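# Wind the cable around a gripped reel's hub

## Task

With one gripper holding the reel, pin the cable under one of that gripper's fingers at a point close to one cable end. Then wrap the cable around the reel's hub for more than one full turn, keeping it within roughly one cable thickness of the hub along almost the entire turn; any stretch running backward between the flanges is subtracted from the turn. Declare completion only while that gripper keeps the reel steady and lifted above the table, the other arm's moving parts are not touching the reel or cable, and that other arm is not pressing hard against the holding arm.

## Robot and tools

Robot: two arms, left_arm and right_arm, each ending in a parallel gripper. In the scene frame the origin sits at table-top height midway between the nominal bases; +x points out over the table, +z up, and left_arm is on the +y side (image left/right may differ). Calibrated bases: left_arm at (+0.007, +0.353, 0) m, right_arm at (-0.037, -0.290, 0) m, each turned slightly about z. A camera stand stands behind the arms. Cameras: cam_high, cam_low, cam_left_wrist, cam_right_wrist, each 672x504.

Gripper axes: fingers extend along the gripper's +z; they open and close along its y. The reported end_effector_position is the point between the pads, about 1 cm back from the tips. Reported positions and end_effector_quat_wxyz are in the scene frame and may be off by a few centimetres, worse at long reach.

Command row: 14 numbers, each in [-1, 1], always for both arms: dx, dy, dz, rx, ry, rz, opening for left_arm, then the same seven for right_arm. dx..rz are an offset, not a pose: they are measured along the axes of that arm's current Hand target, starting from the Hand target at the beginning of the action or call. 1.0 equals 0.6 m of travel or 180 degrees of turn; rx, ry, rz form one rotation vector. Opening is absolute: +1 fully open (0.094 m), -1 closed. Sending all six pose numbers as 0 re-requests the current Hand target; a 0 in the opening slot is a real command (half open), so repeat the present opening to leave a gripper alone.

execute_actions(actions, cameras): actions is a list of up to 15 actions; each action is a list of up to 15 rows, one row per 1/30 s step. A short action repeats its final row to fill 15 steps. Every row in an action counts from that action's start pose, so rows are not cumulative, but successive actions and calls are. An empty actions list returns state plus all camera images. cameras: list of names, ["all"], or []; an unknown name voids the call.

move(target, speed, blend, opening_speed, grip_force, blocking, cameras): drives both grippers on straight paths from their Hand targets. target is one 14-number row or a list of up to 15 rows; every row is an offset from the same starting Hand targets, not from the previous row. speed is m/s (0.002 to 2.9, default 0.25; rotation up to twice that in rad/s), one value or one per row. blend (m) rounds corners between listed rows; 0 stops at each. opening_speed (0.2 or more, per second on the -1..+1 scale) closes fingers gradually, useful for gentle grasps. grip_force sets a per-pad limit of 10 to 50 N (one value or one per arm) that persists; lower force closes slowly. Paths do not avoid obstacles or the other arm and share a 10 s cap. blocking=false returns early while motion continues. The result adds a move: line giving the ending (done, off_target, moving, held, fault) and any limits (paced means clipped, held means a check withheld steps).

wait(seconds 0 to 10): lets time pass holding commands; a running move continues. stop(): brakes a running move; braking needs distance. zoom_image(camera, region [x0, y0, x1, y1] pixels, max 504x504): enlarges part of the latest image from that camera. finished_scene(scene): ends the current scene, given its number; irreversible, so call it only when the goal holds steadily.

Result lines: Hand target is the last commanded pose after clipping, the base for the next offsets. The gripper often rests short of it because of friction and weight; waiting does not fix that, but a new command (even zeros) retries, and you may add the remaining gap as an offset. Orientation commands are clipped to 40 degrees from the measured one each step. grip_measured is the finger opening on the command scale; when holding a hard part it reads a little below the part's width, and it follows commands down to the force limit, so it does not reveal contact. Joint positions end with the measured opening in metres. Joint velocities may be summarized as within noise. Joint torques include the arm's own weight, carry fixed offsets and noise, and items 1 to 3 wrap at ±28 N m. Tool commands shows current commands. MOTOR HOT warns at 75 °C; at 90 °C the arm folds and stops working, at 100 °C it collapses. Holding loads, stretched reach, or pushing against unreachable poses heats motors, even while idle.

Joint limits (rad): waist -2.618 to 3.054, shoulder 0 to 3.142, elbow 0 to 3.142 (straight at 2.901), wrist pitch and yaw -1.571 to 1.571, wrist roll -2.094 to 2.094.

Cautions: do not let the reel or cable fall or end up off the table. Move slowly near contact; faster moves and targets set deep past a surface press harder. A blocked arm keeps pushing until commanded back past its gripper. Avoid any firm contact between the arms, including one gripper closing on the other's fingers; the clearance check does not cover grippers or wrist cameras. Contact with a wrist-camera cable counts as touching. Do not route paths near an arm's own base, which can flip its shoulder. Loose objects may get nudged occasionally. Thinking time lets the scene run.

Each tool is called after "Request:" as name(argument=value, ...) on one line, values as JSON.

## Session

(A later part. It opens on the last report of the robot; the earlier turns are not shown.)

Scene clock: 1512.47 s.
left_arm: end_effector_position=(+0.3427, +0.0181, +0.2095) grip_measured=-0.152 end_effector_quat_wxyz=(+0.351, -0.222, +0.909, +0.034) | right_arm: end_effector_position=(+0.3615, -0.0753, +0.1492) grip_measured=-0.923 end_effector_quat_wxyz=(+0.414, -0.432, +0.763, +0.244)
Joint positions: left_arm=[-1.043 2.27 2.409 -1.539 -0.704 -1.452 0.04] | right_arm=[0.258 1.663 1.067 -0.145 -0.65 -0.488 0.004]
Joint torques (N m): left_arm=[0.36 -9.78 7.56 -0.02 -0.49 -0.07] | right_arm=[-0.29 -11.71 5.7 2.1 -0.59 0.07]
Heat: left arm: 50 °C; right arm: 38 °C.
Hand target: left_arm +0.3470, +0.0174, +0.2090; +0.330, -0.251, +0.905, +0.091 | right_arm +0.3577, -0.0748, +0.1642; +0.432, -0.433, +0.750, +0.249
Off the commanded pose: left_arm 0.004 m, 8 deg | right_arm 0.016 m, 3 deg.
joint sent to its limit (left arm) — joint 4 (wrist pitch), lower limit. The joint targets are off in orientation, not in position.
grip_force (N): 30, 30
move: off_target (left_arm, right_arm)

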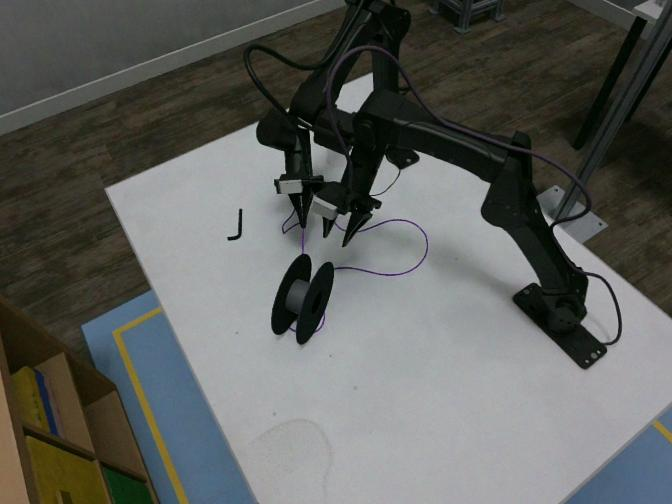

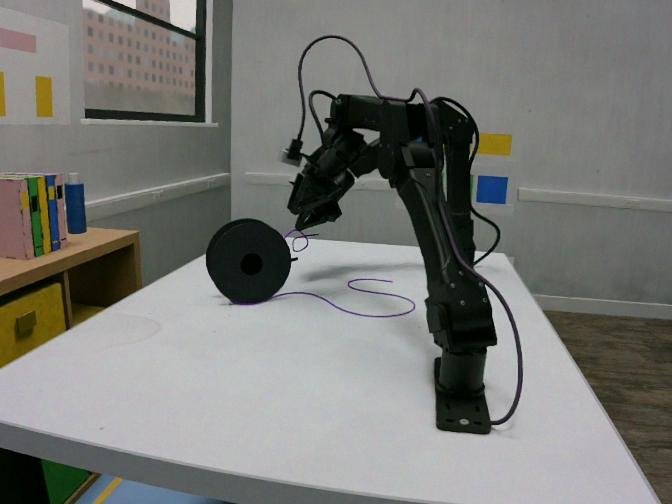

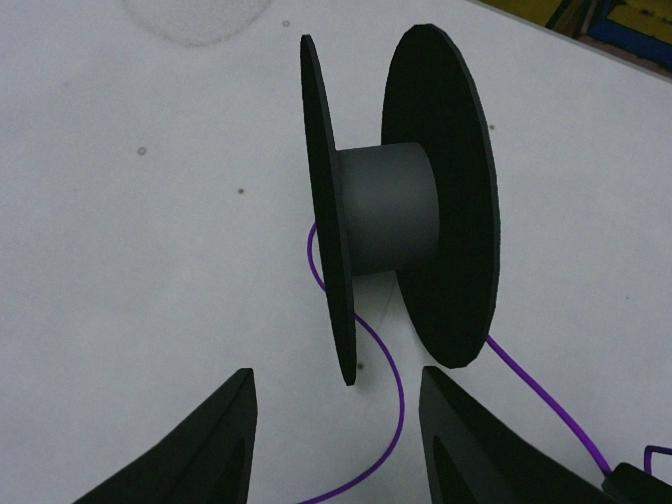

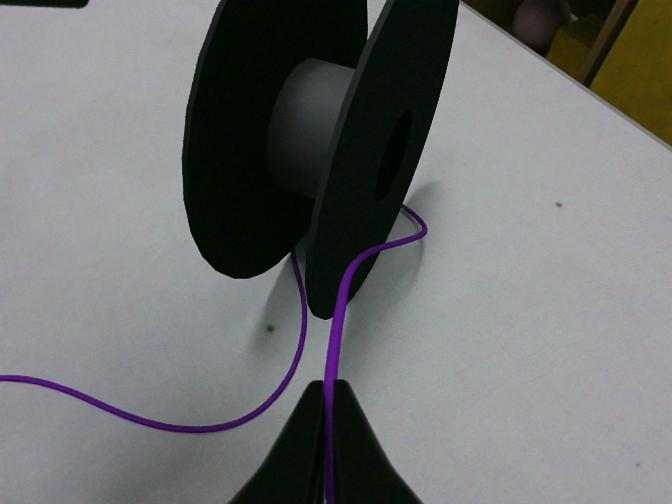

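Request:
move(target=[0.02,-0.016,0.08,0,0,0,-0.15,0,0,0,0,0,0,-1], speed=0.1, cameras=["cam_high","cam_left_wrist"])

Scene clock: 1542.47 s.
left_arm: end_effector_position=(+0.3451, +0.0169, +0.2011) grip_measured=-0.152 end_effector_quat_wxyz=(+0.342, -0.225, +0.911, +0.038) | right_arm: end_effector_position=(+0.3615, -0.0753, +0.1492) grip_measured=-0.923 end_effector_quat_wxyz=(+0.414, -0.432, +0.763, +0.244)
Joint positions: left_arm=[-1.035 2.292 2.421 -1.54 -0.688 -1.455 0.04] | right_arm=[0.258 1.663 1.067 -0.145 -0.65 -0.488 0.004]
Joint torques (N m): left_arm=[0.16 -12.21 4.78 0.09 -0.49 0.02] | right_arm=[-0.31 -11.7 5.7 2.1 -0.58 0.08]
Heat: left arm: 45 °C; right arm: 39 °C.
Hand target: left_arm +0.3465, +0.0182, +0.2037; +0.349, -0.226, +0.909, +0.039 (not the last commanded pose) | right_arm +0.3577, -0.0748, +0.1642; +0.432, -0.433, +0.750, +0.249
Off the commanded pose: left_arm 0.045 m, 7 deg | right_arm 0.015 m, 3 deg.
grip_force (N): 30, 30
move: held (left_arm; a check stopped the path), off_target (right_arm); limits=held
pose unreachable (left arm): on one or more control steps of this call, first in action 0 (counted from 0), this arm could not follow its commanded pose, so it was not sent that pose on those steps. It may still have moved: this result reports where it is.
cause: moving toward the commanded pose would bring a part of the arm too close to another arm (this arm's wrist (the part past joint 4) and the right arm's wrist camera, along the way the arms are being sent, or toward where that arm still pushes).
Images, in order (width x height): cam_high 672x504, cam_left_wrist 672x504.

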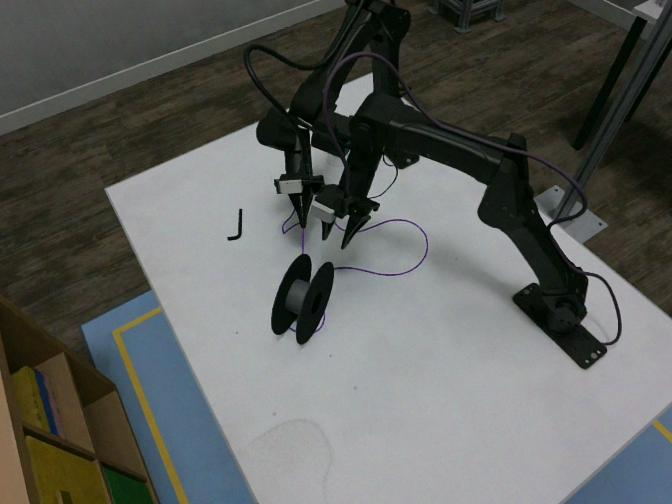

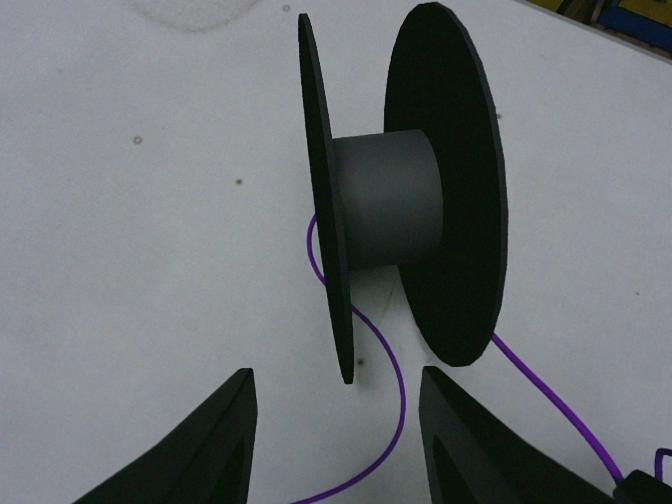

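Request:
move(target=[[0,0,0,0,0,0,-0.15,0.159,-0.031,-0.009,0,0,0,-1],[0.0115,-0.008,0.0635,0,0,0,-0.15,0.159,-0.031,-0.009,0,0,0,-1]], speed=0.12, cameras=["cam_high","cam_left_wrist","cam_right_wrist"])

Scene clock: 1558.97 s.
left_arm: end_effector_position=(+0.3662, +0.0193, +0.1634) grip_measured=-0.152 end_effector_quat_wxyz=(+0.339, -0.227, +0.912, +0.045) | right_arm: end_effector_position=(+0.3505, -0.1317, +0.0918) grip_measured=-0.923 end_effector_quat_wxyz=(+0.434, -0.428, +0.756, +0.240)
Joint positions: left_arm=[-0.992 2.292 2.266 -1.372 -0.681 -1.411 0.04] | right_arm=[0.09 1.694 0.829 0.081 -0.769 -0.617 0.004]
Joint torques (N m): left_arm=[-0.06 -13.94 4.04 0.2 -0.49 0.11] | right_arm=[-0.2 -6.46 5.29 1.97 -0.68 -0.13]
Heat: left arm: 44 °C; right arm: 39 °C.
Hand target: left_arm +0.3676, +0.0200, +0.1709; +0.349, -0.226, +0.909, +0.039 | right_arm +0.3476, -0.1296, +0.0845; +0.432, -0.433, +0.750, +0.250
Off the commanded pose: left_arm 0.008 m, 1 deg | right_arm 0.008 m, 1 deg.
grip_force (N): 30, 30
move: done
Images, in order (width x height): cam_high 672x504, cam_left_wrist 672x504, cam_right_wrist 672x504.

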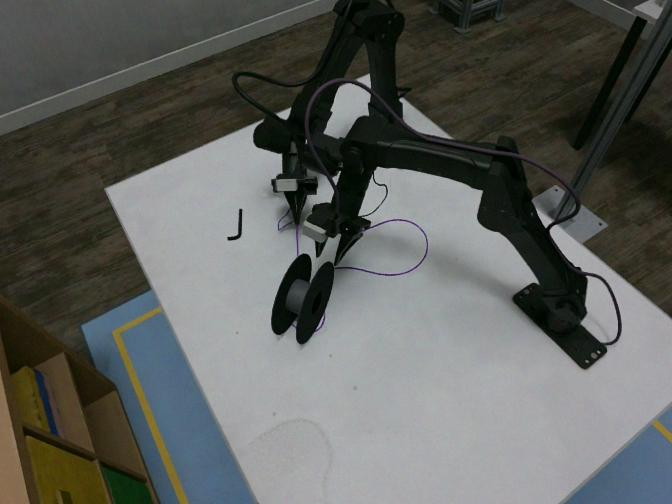

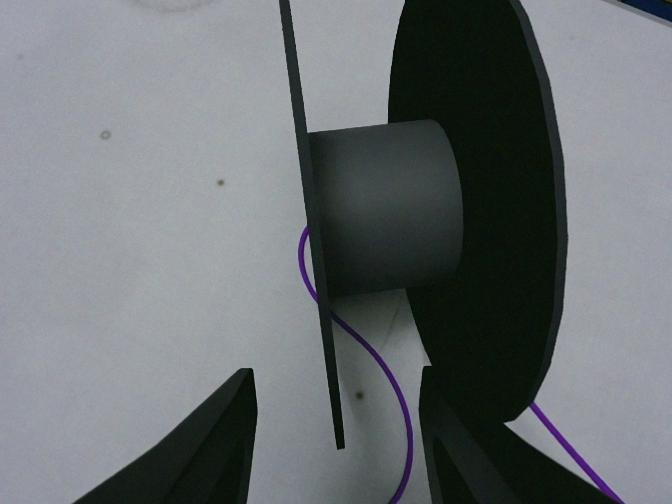

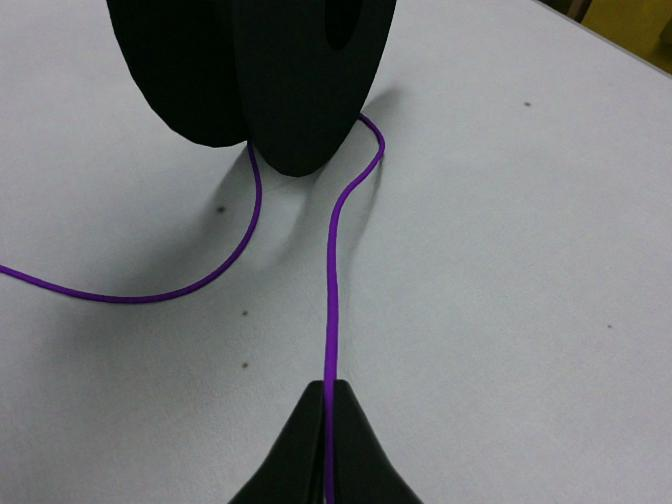

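Request:
move(target=[[0.004,0.0,0.055,0,0,0,-0.15,0,0,0,0,0,0,-1],[0.004,0.0,0.055,0,0,0,-1,0,0,0,0,0,0,-1]], speed=0.08, grip_force=[50,30], cameras=["cam_high","cam_left_wrist"])

Scene clock: 1570.53 s.
left_arm: end_effector_position=(+0.3855, +0.0232, +0.1321) grip_measured=-0.939 end_effector_quat_wxyz=(+0.338, -0.224, +0.913, +0.044) | right_arm: end_effector_position=(+0.3505, -0.1317, +0.0918) grip_measured=-0.923 end_effector_quat_wxyz=(+0.434, -0.428, +0.756, +0.240)
Joint positions: left_arm=[-0.952 2.292 2.14 -1.21 -0.669 -1.352 0.003] | right_arm=[0.09 1.694 0.829 0.081 -0.769 -0.617 0.004]
Joint torques (N m): left_arm=[0.13 -14.98 4.33 0.18 -0.51 0.06] | right_arm=[-0.14 -6.43 5.34 1.98 -0.68 -0.11]
Heat: left arm: 43 °C; right arm: 39 °C.
Hand target: left_arm +0.3863, +0.0265, +0.1445; +0.349, -0.225, +0.909, +0.039 | right_arm +0.3476, -0.1296, +0.0845; +0.432, -0.433, +0.750, +0.250
Off the commanded pose: left_arm 0.013 m, 1 deg | right_arm 0.008 m, 1 deg.
grip_force (N): 50, 30
move: off_target (left_arm); target 2's new opening was sent with left_arm's hand 0.012 m and 2 deg from that target
Images, in order (width x height): cam_high 672x504, cam_left_wrist 672x504.

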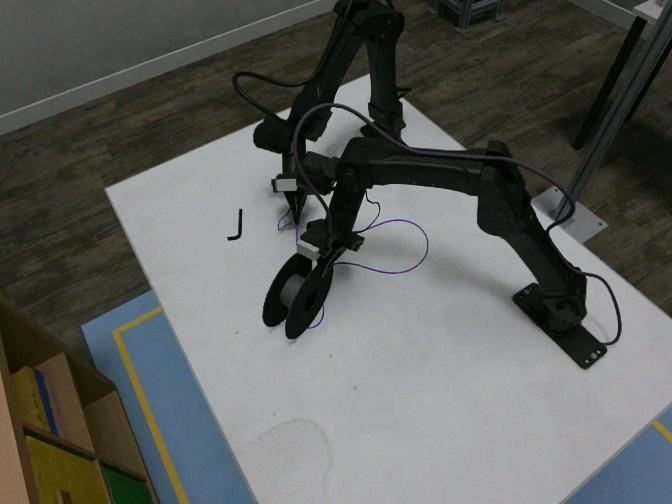

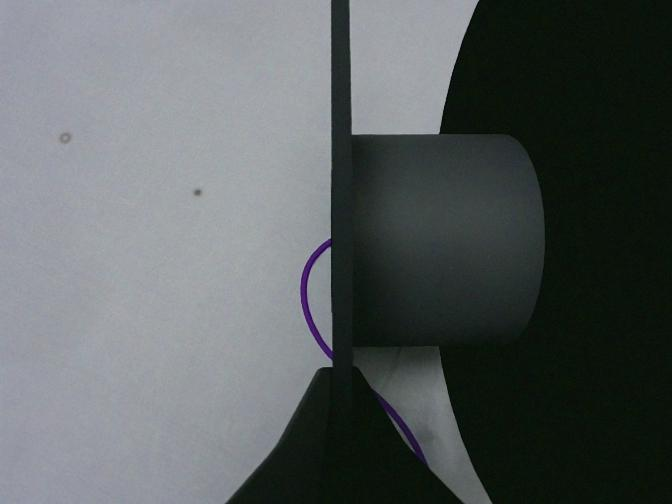

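Request:
move(target=[-0.1625,-0.0215,-0.1875,0,0,0,-1,0,0,0,0,0,0,-1], speed=0.1, cameras=["all"])

Scene clock: 1579.63 s.
left_arm: end_effector_position=(+0.3805, +0.0221, +0.2538) grip_measured=-0.939 end_effector_quat_wxyz=(+0.354, -0.181, +0.918, -0.009) | right_arm: end_effector_position=(+0.3505, -0.1317, +0.0918) grip_measured=-0.923 end_effector_quat_wxyz=(+0.434, -0.428, +0.756, +0.240)
Joint positions: left_arm=[-0.952 2.337 2.713 -1.574 -0.636 -1.209 0.003] | right_arm=[0.09 1.694 0.829 0.081 -0.769 -0.617 0.004]
Joint torques (N m): left_arm=[-0.35 -15.31 8.21 0.59 -1.05 0.09] | right_arm=[-0.18 -6.46 5.31 1.98 -0.67 -0.12]
Heat: left arm: 43 °C; right arm: 40 °C.
Hand target: left_arm +0.3865, +0.0266, +0.2938; +0.349, -0.226, +0.909, +0.039 | right_arm +0.3476, -0.1296, +0.0845; +0.432, -0.433, +0.750, +0.250
Off the commanded pose: left_arm 0.041 m, 8 deg | right_arm 0.008 m, 1 deg.
joint read past its limit (left arm) — joint 4 (wrist pitch), lower limit.
joint sent to its limit (left arm) — joint 4 (wrist pitch), lower limit. The joint targets are off in orientation, not in position.
grip_force (N): 50, 30
move: off_target (left_arm)

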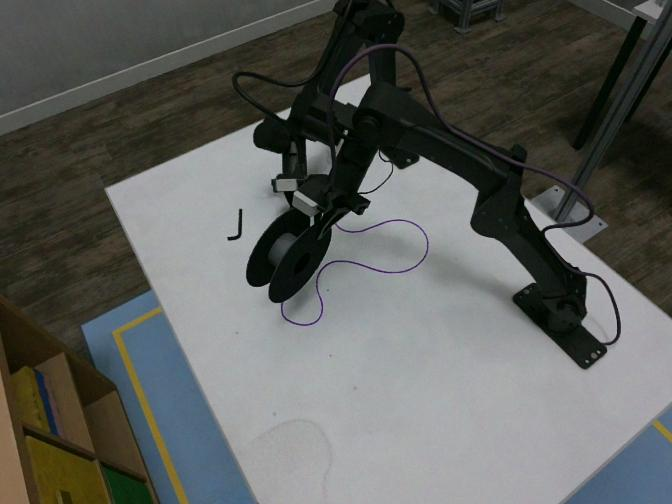

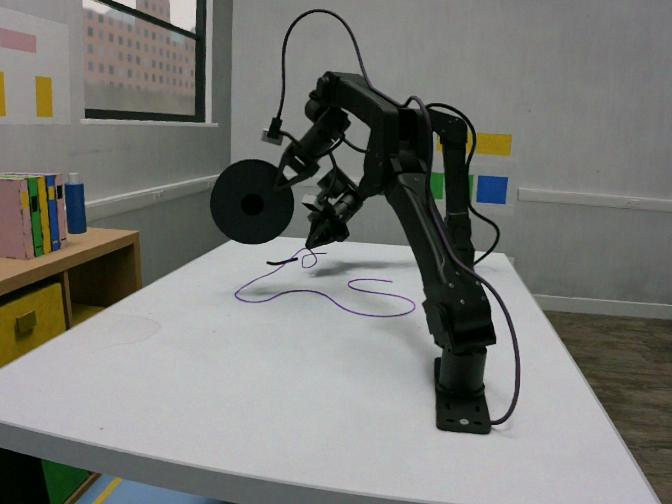

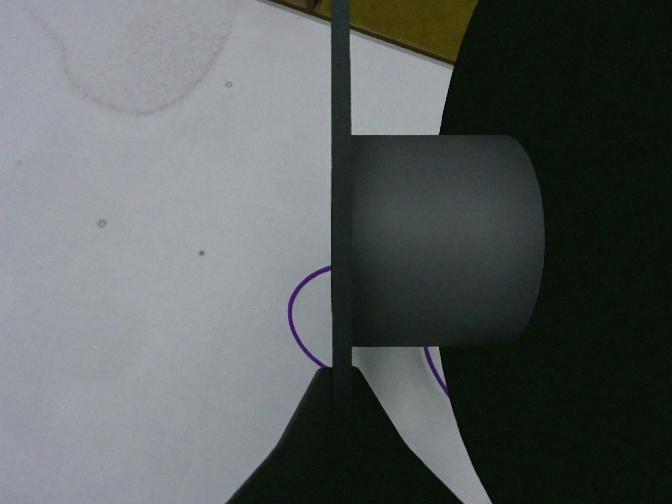

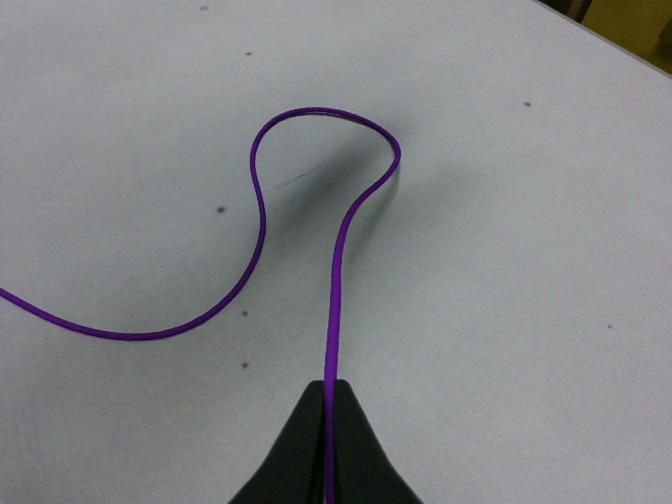

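Request:
move(target=[[0,0,0,0,0,0,-1,-0.339,0.101,-0.331,0.0666,0.0824,0.0507,-1],[0.036,0.1377,-0.0165,0.3249,-0.1473,0.2322,-1,-0.339,0.101,-0.331,0.0666,0.0824,0.0507,-1]], speed=0.18, cameras=["all"])

Scene clock: 1612.63 s.
left_arm: end_effector_position=(+0.3248, +0.0951, +0.2330) grip_measured=-0.939 end_effector_quat_wxyz=(+0.496, +0.311, +0.782, -0.212) | right_arm: end_effector_position=(+0.2622, -0.1614, +0.3605) grip_measured=-0.923 end_effector_quat_wxyz=(+0.362, -0.355, +0.850, +0.141)
Joint positions: left_arm=[-0.628 1.233 0.875 -0.077 0.146 0.042 0.003] | right_arm=[0.191 1.382 1.84 -1.322 -0.406 -0.459 0.004]
Joint torques (N m): left_arm=[0.51 -8.58 6.53 2.27 0.27 0.07] | right_arm=[0.5 -3.86 7.04 1.52 -0.27 0.09]
Heat: left arm: 44 °C; right arm: 40 °C.
Hand target: left_arm +0.3301, +0.0901, +0.2801; +0.562, +0.304, +0.733, -0.233 | right_arm +0.2601, -0.1596, +0.3601; +0.354, -0.354, +0.853, +0.146
Off the commanded pose: left_arm 0.048 m, 10 deg | right_arm 0.003 m, 1 deg.
grip_force (N): 50, 30
move: off_target (left_arm)

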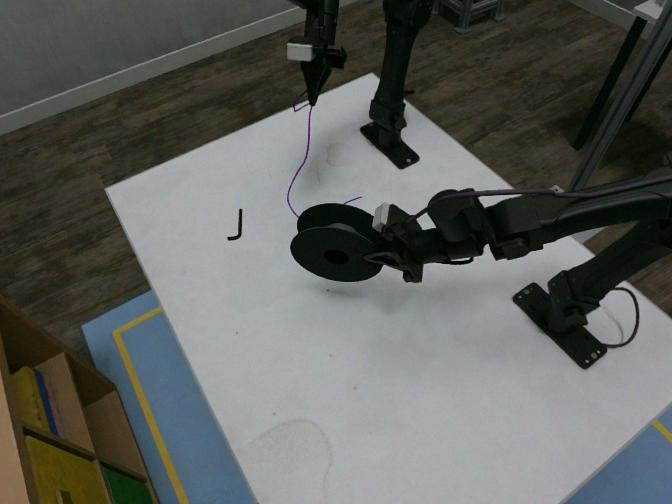

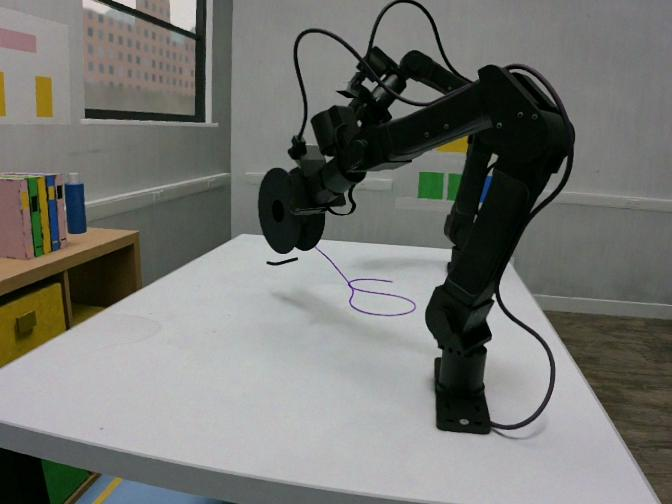

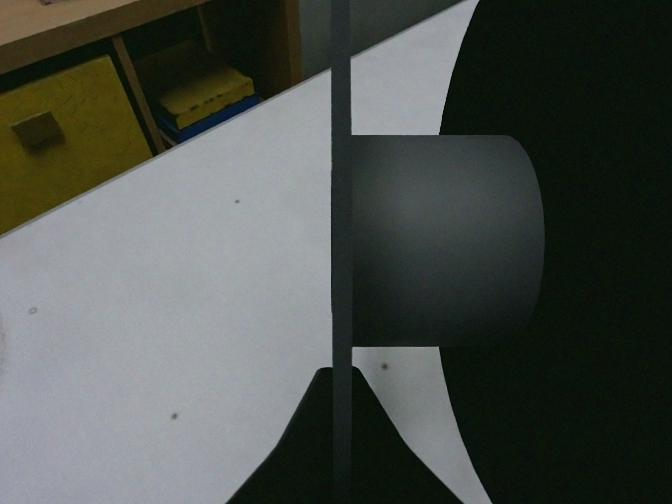

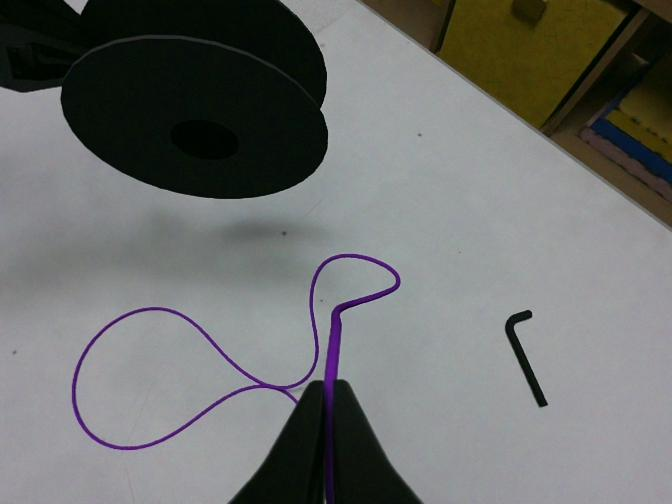

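Request:
move(target=[0.169,0,0.0453,0,0,0,-1,0,0,0,0,0,0,-1], speed=0.12, cameras=["cam_low","cam_left_wrist","cam_right_wrist"])

Scene clock: 1629.80 s.
left_arm: end_effector_position=(+0.3188, +0.0988, +0.1442) grip_measured=-0.939 end_effector_quat_wxyz=(+0.512, +0.310, +0.771, -0.216) | right_arm: end_effector_position=(+0.2622, -0.1614, +0.3605) grip_measured=-0.923 end_effector_quat_wxyz=(+0.362, -0.355, +0.850, +0.141)
Joint positions: left_arm=[-0.628 1.339 0.532 0.411 0.149 0.046 0.003] | right_arm=[0.191 1.382 1.84 -1.322 -0.406 -0.459 0.004]
Joint torques (N m): left_arm=[0.54 -4.45 6.2 2.34 0.26 0.03] | right_arm=[0.49 -3.86 7.04 1.52 -0.28 0.09]
Heat: left arm: 53 °C; right arm: 40 °C.
Hand target: left_arm +0.3300, +0.0901, +0.1752; +0.562, +0.304, +0.733, -0.233 | right_arm +0.2601, -0.1596, +0.3601; +0.354, -0.354, +0.853, +0.146
Off the commanded pose: left_arm 0.034 m, 7 deg | right_arm 0.003 m, 1 deg.
grip_force (N): 50, 30
move: off_target (left_arm)
Images, in order (width x height): cam_low 672x504, cam_left_wrist 672x504, cam_right_wrist 672x504.

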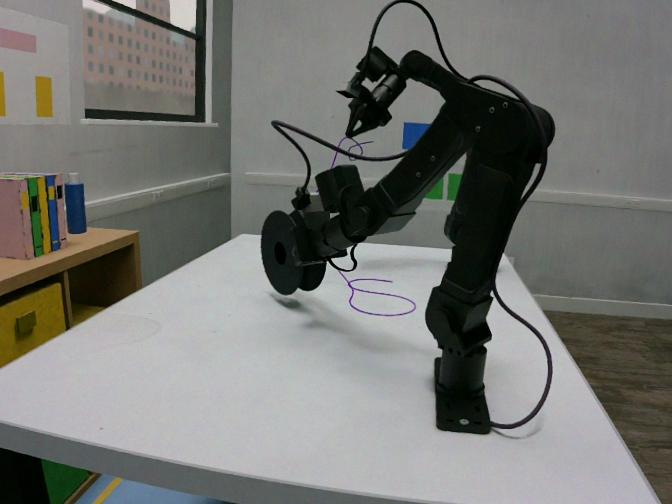

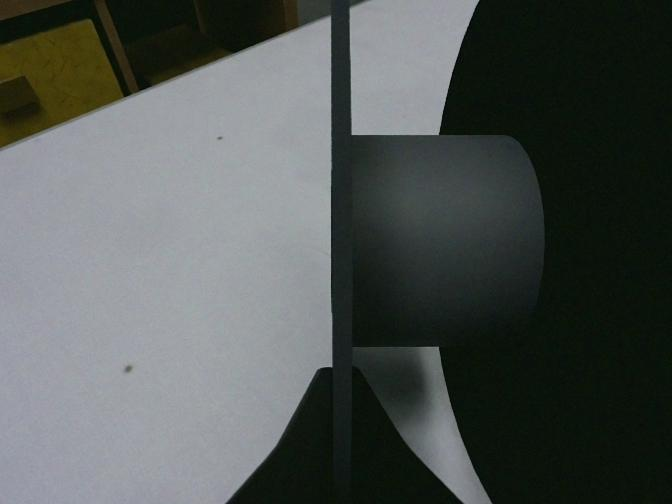

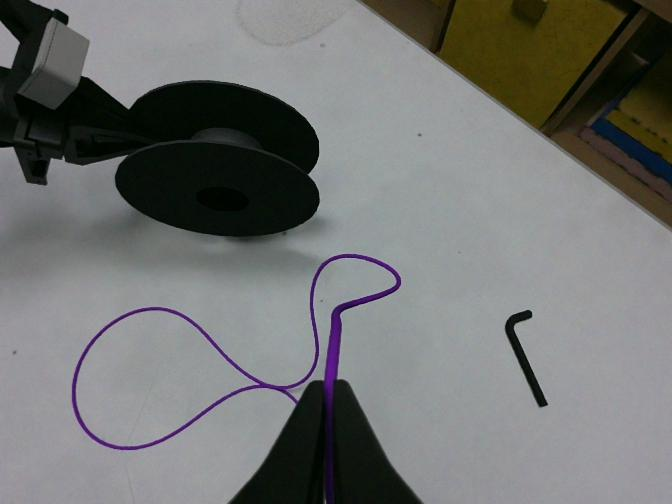

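Request:
move(target=[[0.04,0,0.0108,0,0,0,-1,0,0,0,0,0,0,-1],[0.07,0,0.019,0,0,0,-1,0,0,0,0,0,0,-1]], speed=0.05, cameras=["cam_low","cam_left_wrist","cam_right_wrist"])

Scene clock: 1637.57 s.
left_arm: end_effector_position=(+0.3235, +0.0943, +0.1120) grip_measured=-0.939 end_effector_quat_wxyz=(+0.527, +0.309, +0.760, -0.222) | right_arm: end_effector_position=(+0.2622, -0.1614, +0.3605) grip_measured=-0.923 end_effector_quat_wxyz=(+0.362, -0.355, +0.850, +0.141)
Joint positions: left_arm=[-0.628 1.501 0.449 0.694 0.154 0.046 0.003] | right_arm=[0.191 1.382 1.84 -1.322 -0.406 -0.459 0.004]
Joint torques (N m): left_arm=[0.53 -4.64 4.53 2.16 0.2 0.02] | right_arm=[0.49 -3.9 7.06 1.51 -0.27 0.09]
Heat: left arm: 55 °C; right arm: 40 °C.
Hand target: left_arm +0.3301, +0.0900, +0.1315; +0.562, +0.304, +0.733, -0.233 | right_arm +0.2601, -0.1596, +0.3601; +0.354, -0.354, +0.853, +0.146
Off the commanded pose: left_arm 0.021 m, 5 deg | right_arm 0.003 m, 1 deg.
grip_force (N): 50, 30
move: off_target (left_arm)
Images, in order (width x height): cam_low 672x504, cam_left_wrist 672x504, cam_right_wrist 672x504.

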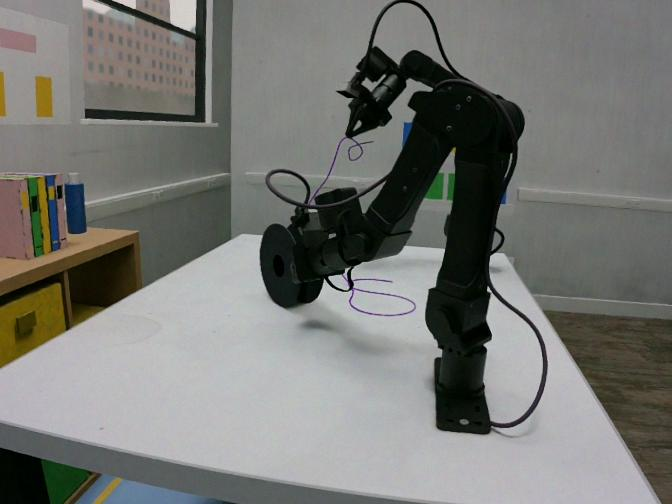

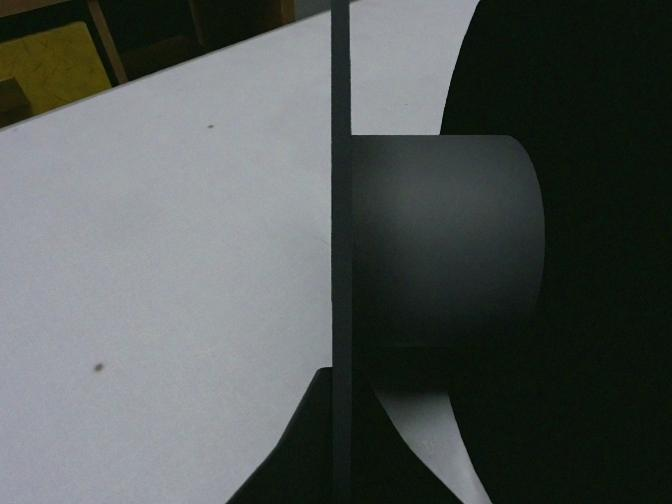

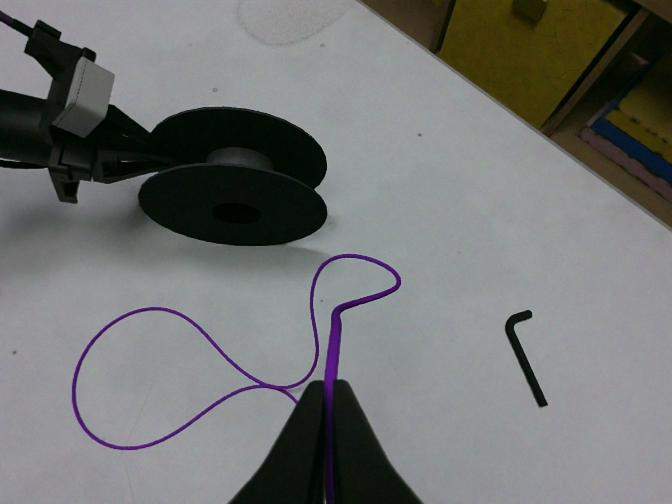

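Request:
move(target=[[0.018,0,0.005,0,0,0,-1,0,0,0,0,0,0,-1],[0.018,0,0.005,0,0,0,0.06,0,0,0,0,0,0,-1]], speed=0.04, opening_speed=0.5, cameras=["cam_low","cam_left_wrist","cam_right_wrist"])

Scene clock: 1652.67 s.
left_arm: end_effector_position=(+0.3289, +0.0896, +0.1199) grip_measured=+0.058 end_effector_quat_wxyz=(+0.557, +0.305, +0.737, -0.230) | right_arm: end_effector_position=(+0.2622, -0.1614, +0.3605) grip_measured=-0.923 end_effector_quat_wxyz=(+0.362, -0.355, +0.850, +0.141)
Joint positions: left_arm=[-0.628 1.553 0.435 0.839 0.158 0.046 0.05] | right_arm=[0.191 1.382 1.84 -1.322 -0.406 -0.459 0.004]
Joint torques (N m): left_arm=[0.53 -4.31 4.01 1.58 0.14 0.01] | right_arm=[0.47 -3.86 7.06 1.52 -0.28 0.09]
Heat: left arm: 54 °C; right arm: 40 °C.
Hand target: left_arm +0.3303, +0.0899, +0.1205; +0.562, +0.304, +0.733, -0.233 | right_arm +0.2601, -0.1596, +0.3601; +0.354, -0.354, +0.853, +0.146
Off the commanded pose: left_arm 0.001 m, 1 deg | right_arm 0.003 m, 1 deg.
grip_force (N): 50, 30
move: done; target 2's new opening was sent with left_arm's hand 0.012 m and 3 deg from that target
Images, in order (width x height): cam_low 672x504, cam_left_wrist 672x504, cam_right_wrist 672x504.

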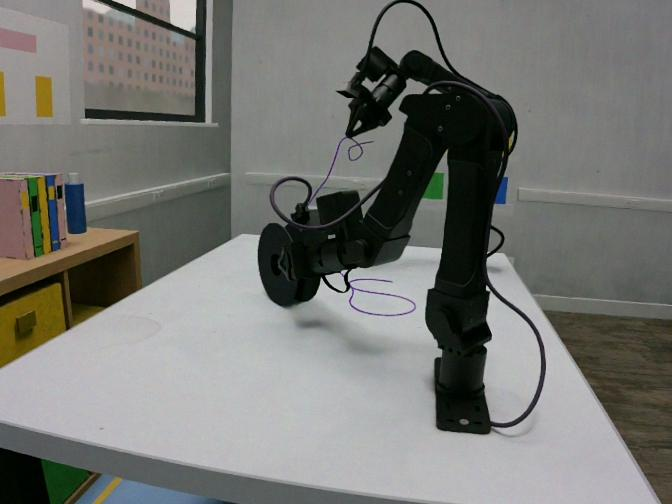

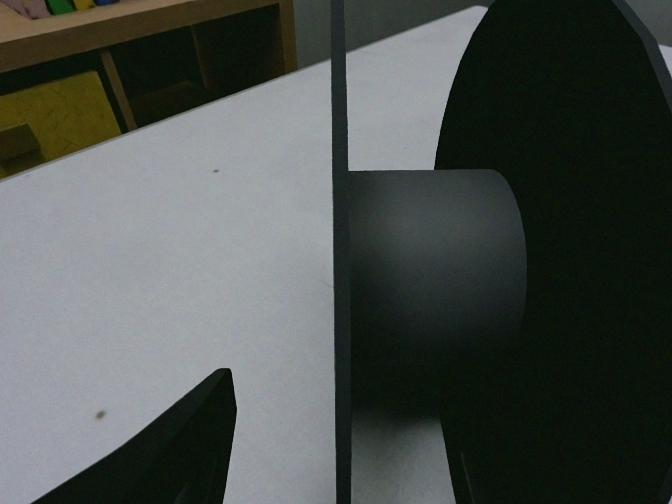

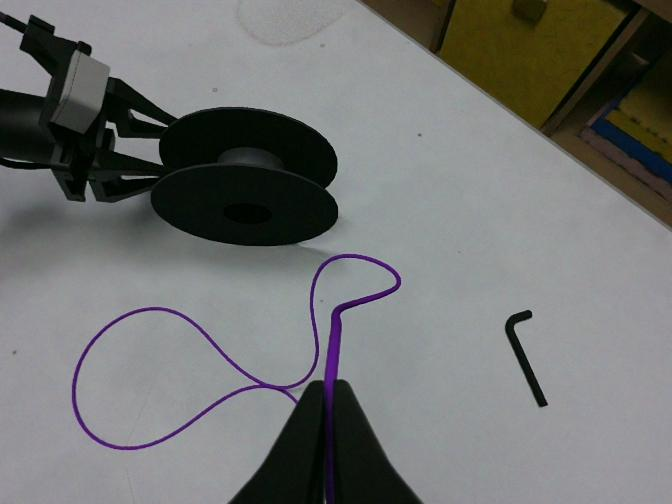

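Request:
zoom_image(camera="cam_low", region=[290, 90, 410, 210])

Request:
wait(seconds=0.1, cameras=["cam_high"])

Request:
zoom_image(camera="cam_high", region=[260, 40, 400, 160])

Scaled by 4.200.

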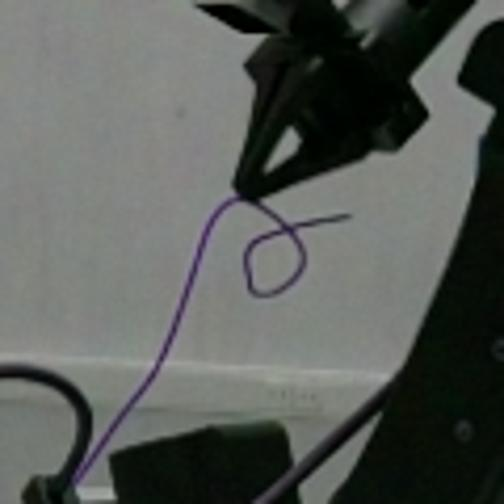

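Scene clock: 1671.63 s.
left_arm: end_effector_position=(+0.3289, +0.0896, +0.1199) grip_measured=+0.058 end_effector_quat_wxyz=(+0.557, +0.305, +0.737, -0.230) | right_arm: end_effector_position=(+0.2622, -0.1614, +0.3605) grip_measured=-0.923 end_effector_quat_wxyz=(+0.362, -0.355, +0.850, +0.141)
Joint positions: left_arm=[-0.628 1.553 0.435 0.839 0.158 0.046 0.05] | right_arm=[0.191 1.382 1.84 -1.322 -0.406 -0.459 0.004]
Joint torques (N m): left_arm=[0.53 -4.3 4.03 1.58 0.14 0.01] | right_arm=[0.46 -3.86 7.05 1.52 -0.28 0.08]
Heat: left arm: 53 °C; right arm: 40 °C.
Hand target: left_arm +0.3303, +0.0899, +0.1205; +0.562, +0.304, +0.733, -0.233 | right_arm +0.2601, -0.1596, +0.3601; +0.354, -0.354, +0.853, +0.146
Tool commands: left_gripper/opening=+0.06 right_gripper/opening=-1.0
Off the commanded pose: left_arm 0.001 m, 1 deg | right_arm 0.003 m, 1 deg.
grip_force (N): 50, 30
wait: 0.10 s; at rest from the start
Images, in order (width x height): cam_high 672x504.

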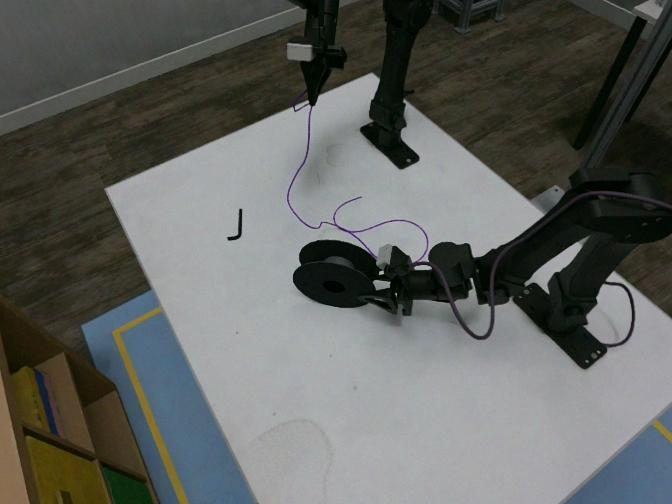

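Scaled by 3.600.

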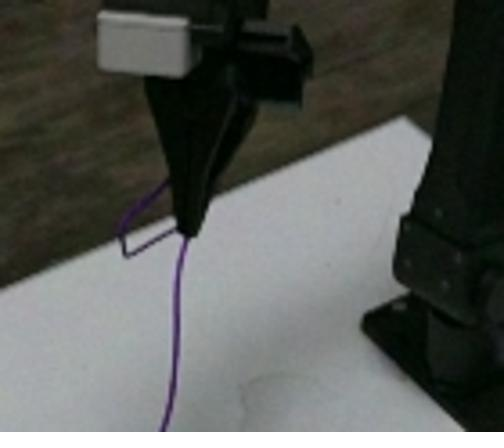

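Request:
move(target=[[0,0,0,0,0,0,0.06,0.3335,-0.224,0.350,0,0,0,-1],[0,0,0,0,0,0,0.06,0.3335,-0.224,0.350,0,0,0,-0.6],[0,0,0,0,0,0,0.06,0.146,-0.118,0.113,0,0,0,-0.4],[0,0,0,0,0,0,0.06,0.333,0.056,0.2325,0.0549,0.2197,0.1187,-0.4]], speed=0.2, cameras=["all"])

Scene clock: 1731.73 s.
left_arm: end_effector_position=(+0.3289, +0.0896, +0.1199) grip_measured=+0.058 end_effector_quat_wxyz=(+0.557, +0.305, +0.737, -0.230) | right_arm: end_effector_position=(+0.2121, -0.1630, +0.1280) grip_measured=-0.402 end_effector_quat_wxyz=(+0.062, -0.194, +0.979, +0.017)
Joint positions: left_arm=[-0.628 1.553 0.435 0.839 0.158 0.046 0.05] | right_arm=[0.478 1.476 1.216 -1.182 0.001 0.077 0.028]
Joint torques (N m): left_arm=[0.54 -4.3 4.01 1.59 0.15 0.01] | right_arm=[0.28 -4.98 5.49 0.47 0.08 0.11]
Heat: left arm: 55 °C; right arm: 40 °C.
Hand target: left_arm +0.3303, +0.0899, +0.1205; +0.562, +0.304, +0.733, -0.233 | right_arm +0.2065, -0.1664, +0.1200; +0.042, -0.190, +0.981, +0.008
Off the commanded pose: left_arm 0.002 m, 1 deg | right_arm 0.010 m, 3 deg.
grip_force (N): 50, 30
move: off_target (right_arm); target 3's new opening was sent with right_arm's hand 0.011 m and 1 deg from that target

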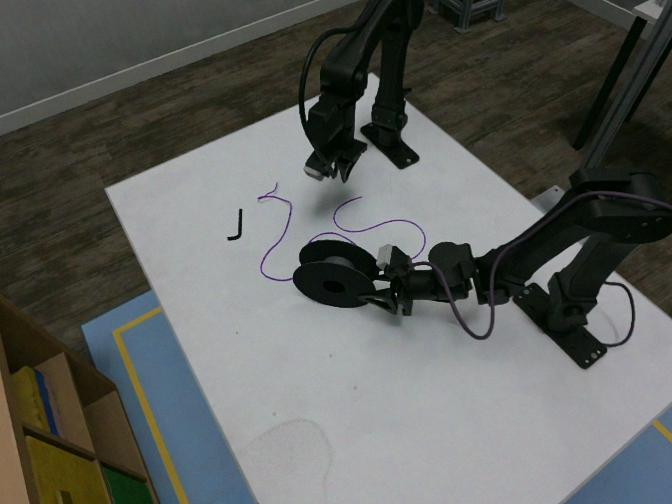

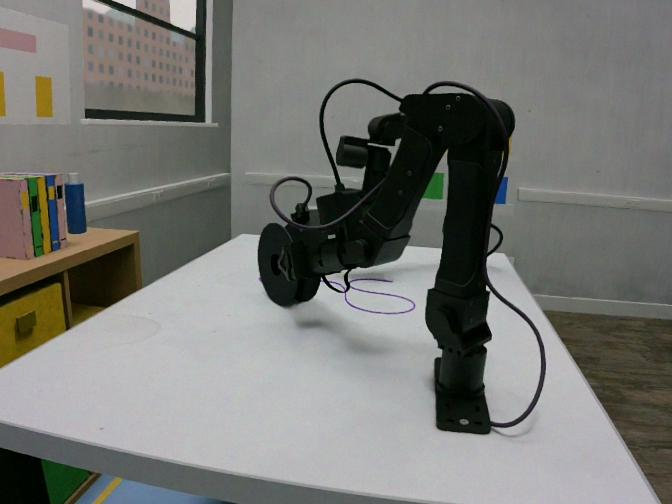

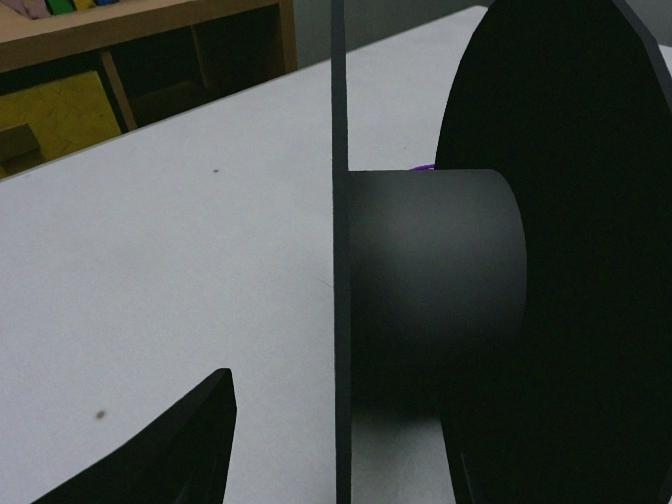

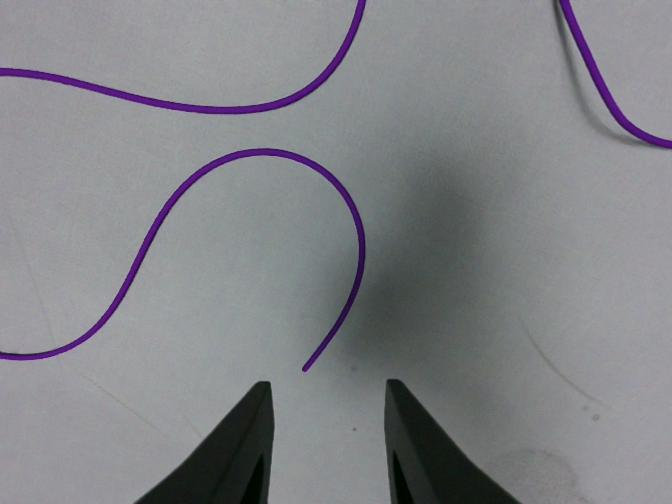

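Request:
move(target=[0,0,0,0,0,0,0.06,0.036,-0.0157,0.161,0.0034,0,0.0387,-0.4], speed=0.1, cameras=["cam_right_wrist"])

Scene clock: 1761.40 s.
left_arm: end_effector_position=(+0.3289, +0.0896, +0.1199) grip_measured=+0.058 end_effector_quat_wxyz=(+0.557, +0.305, +0.737, -0.230) | right_arm: end_effector_position=(+0.1955, -0.1778, +0.0284) grip_measured=-0.402 end_effector_quat_wxyz=(+0.043, -0.138, +0.989, +0.010)
Joint positions: left_arm=[-0.628 1.553 0.435 0.839 0.158 0.046 0.05] | right_arm=[0.461 1.518 0.852 -0.817 0.008 0.172 0.028]
Joint torques (N m): left_arm=[0.53 -4.3 4.03 1.58 0.14 0.01] | right_arm=[-0.47 -4.71 5.05 0.82 0.09 0.11]
Heat: left arm: 55 °C; right arm: 38 °C.
Hand target: left_arm +0.3303, +0.0899, +0.1205; +0.562, +0.304, +0.733, -0.233 | right_arm +0.1978, -0.1801, +0.0221; +0.043, -0.130, +0.991, +0.005
Off the commanded pose: left_arm 0.002 m, 1 deg | right_arm 0.007 m, 1 deg.
grip_force (N): 50, 30
move: done
Images, in order (width x height): cam_right_wrist 672x504.

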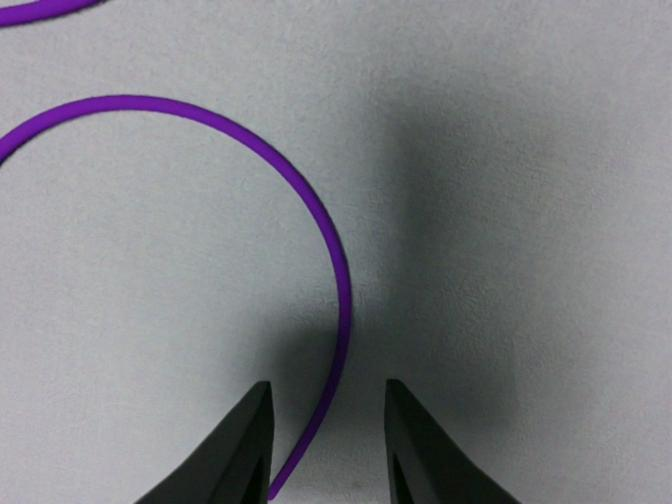

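Request:
move(target=[[0,0,0,0,0,0,0.06,-0.043,-0.009,0.005,0,0,0,-0.4],[0,0,0,0,0,0,0.06,-0.043,-0.009,0.031,0,0,0,-0.4]], speed=0.06, cameras=["cam_right_wrist"])

Scene clock: 1769.07 s.
left_arm: end_effector_position=(+0.3289, +0.0896, +0.1199) grip_measured=+0.058 end_effector_quat_wxyz=(+0.557, +0.305, +0.737, -0.230) | right_arm: end_effector_position=(+0.2242, -0.1760, +0.0136) grip_measured=-0.402 end_effector_quat_wxyz=(+0.045, -0.127, +0.991, +0.009)
Joint positions: left_arm=[-0.628 1.553 0.435 0.839 0.158 0.046 0.05] | right_arm=[0.422 1.643 0.913 -0.748 0.008 0.156 0.028]
Joint torques (N m): left_arm=[0.53 -4.29 4.03 1.58 0.14 0.01] | right_arm=[-0.49 -5.52 4.85 0.78 0.04 -0.09]
Heat: left arm: 55 °C; right arm: 38 °C.
Hand target: left_arm +0.3303, +0.0899, +0.1205; +0.562, +0.304, +0.733, -0.233 | right_arm +0.2255, -0.1784, +0.0056; +0.043, -0.130, +0.991, +0.005
Off the commanded pose: left_arm 0.002 m, 1 deg | right_arm 0.008 m, 1 deg.
grip_force (N): 50, 30
move: done
Images, in order (width x height): cam_right_wrist 672x504.

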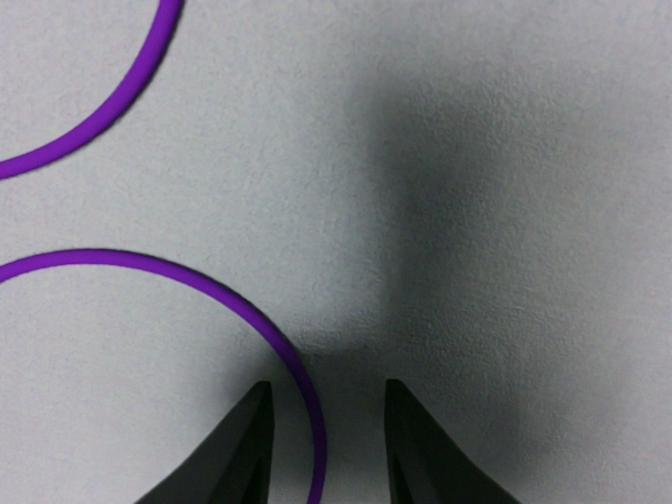

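Request:
move(target=[[0,0,0,0,0,0,0.06,0.02,0,-0.004,0,0,0,-0.4],[0,0,0,0,0,0,0.06,0.02,0,0.008,0,0,0,-0.4],[0,0,0,0,0,0,0.06,0.02,0,0.008,0,0,0,-1]], speed=0.06, cameras=["cam_right_wrist"])

Scene clock: 1777.83 s.
left_arm: end_effector_position=(+0.3289, +0.0896, +0.1199) grip_measured=+0.058 end_effector_quat_wxyz=(+0.557, +0.305, +0.737, -0.230) | right_arm: end_effector_position=(+0.2241, -0.1788, +0.0113) grip_measured=-0.908 end_effector_quat_wxyz=(+0.057, -0.127, +0.990, +0.005)
Joint positions: left_arm=[-0.628 1.553 0.435 0.839 0.158 0.046 0.05] | right_arm=[0.422 1.626 0.881 -0.714 0.022 0.156 0.004]
Joint torques (N m): left_arm=[0.54 -4.29 4.03 1.58 0.15 0.01] | right_arm=[0.02 -6.22 2.84 0.81 -0.1 -0.04]
Heat: left arm: 55 °C; right arm: 38 °C.
Hand target: left_arm +0.3303, +0.0899, +0.1205; +0.562, +0.304, +0.733, -0.233 | right_arm +0.2145, -0.1814, -0.0001; +0.043, -0.130, +0.991, +0.005
Off the commanded pose: left_arm 0.002 m, 1 deg | right_arm 0.015 m, 2 deg.
grip_force (N): 50, 30
move: off_target (right_arm); target 3's new opening was sent with right_arm's hand 0.015 m and 1 deg from that target
Images, in order (width x height): cam_right_wrist 672x504.

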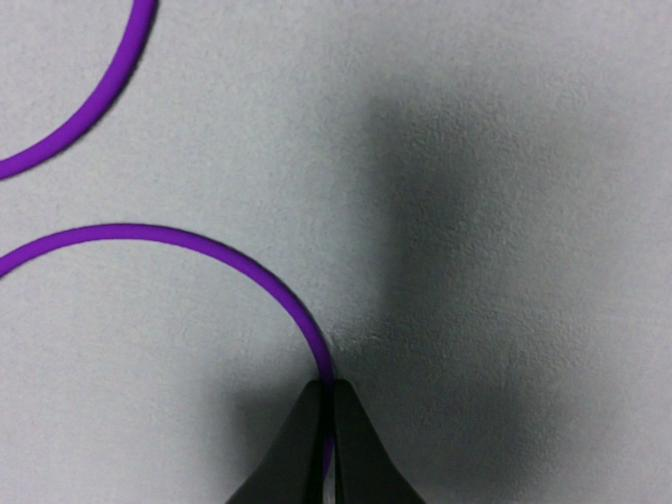

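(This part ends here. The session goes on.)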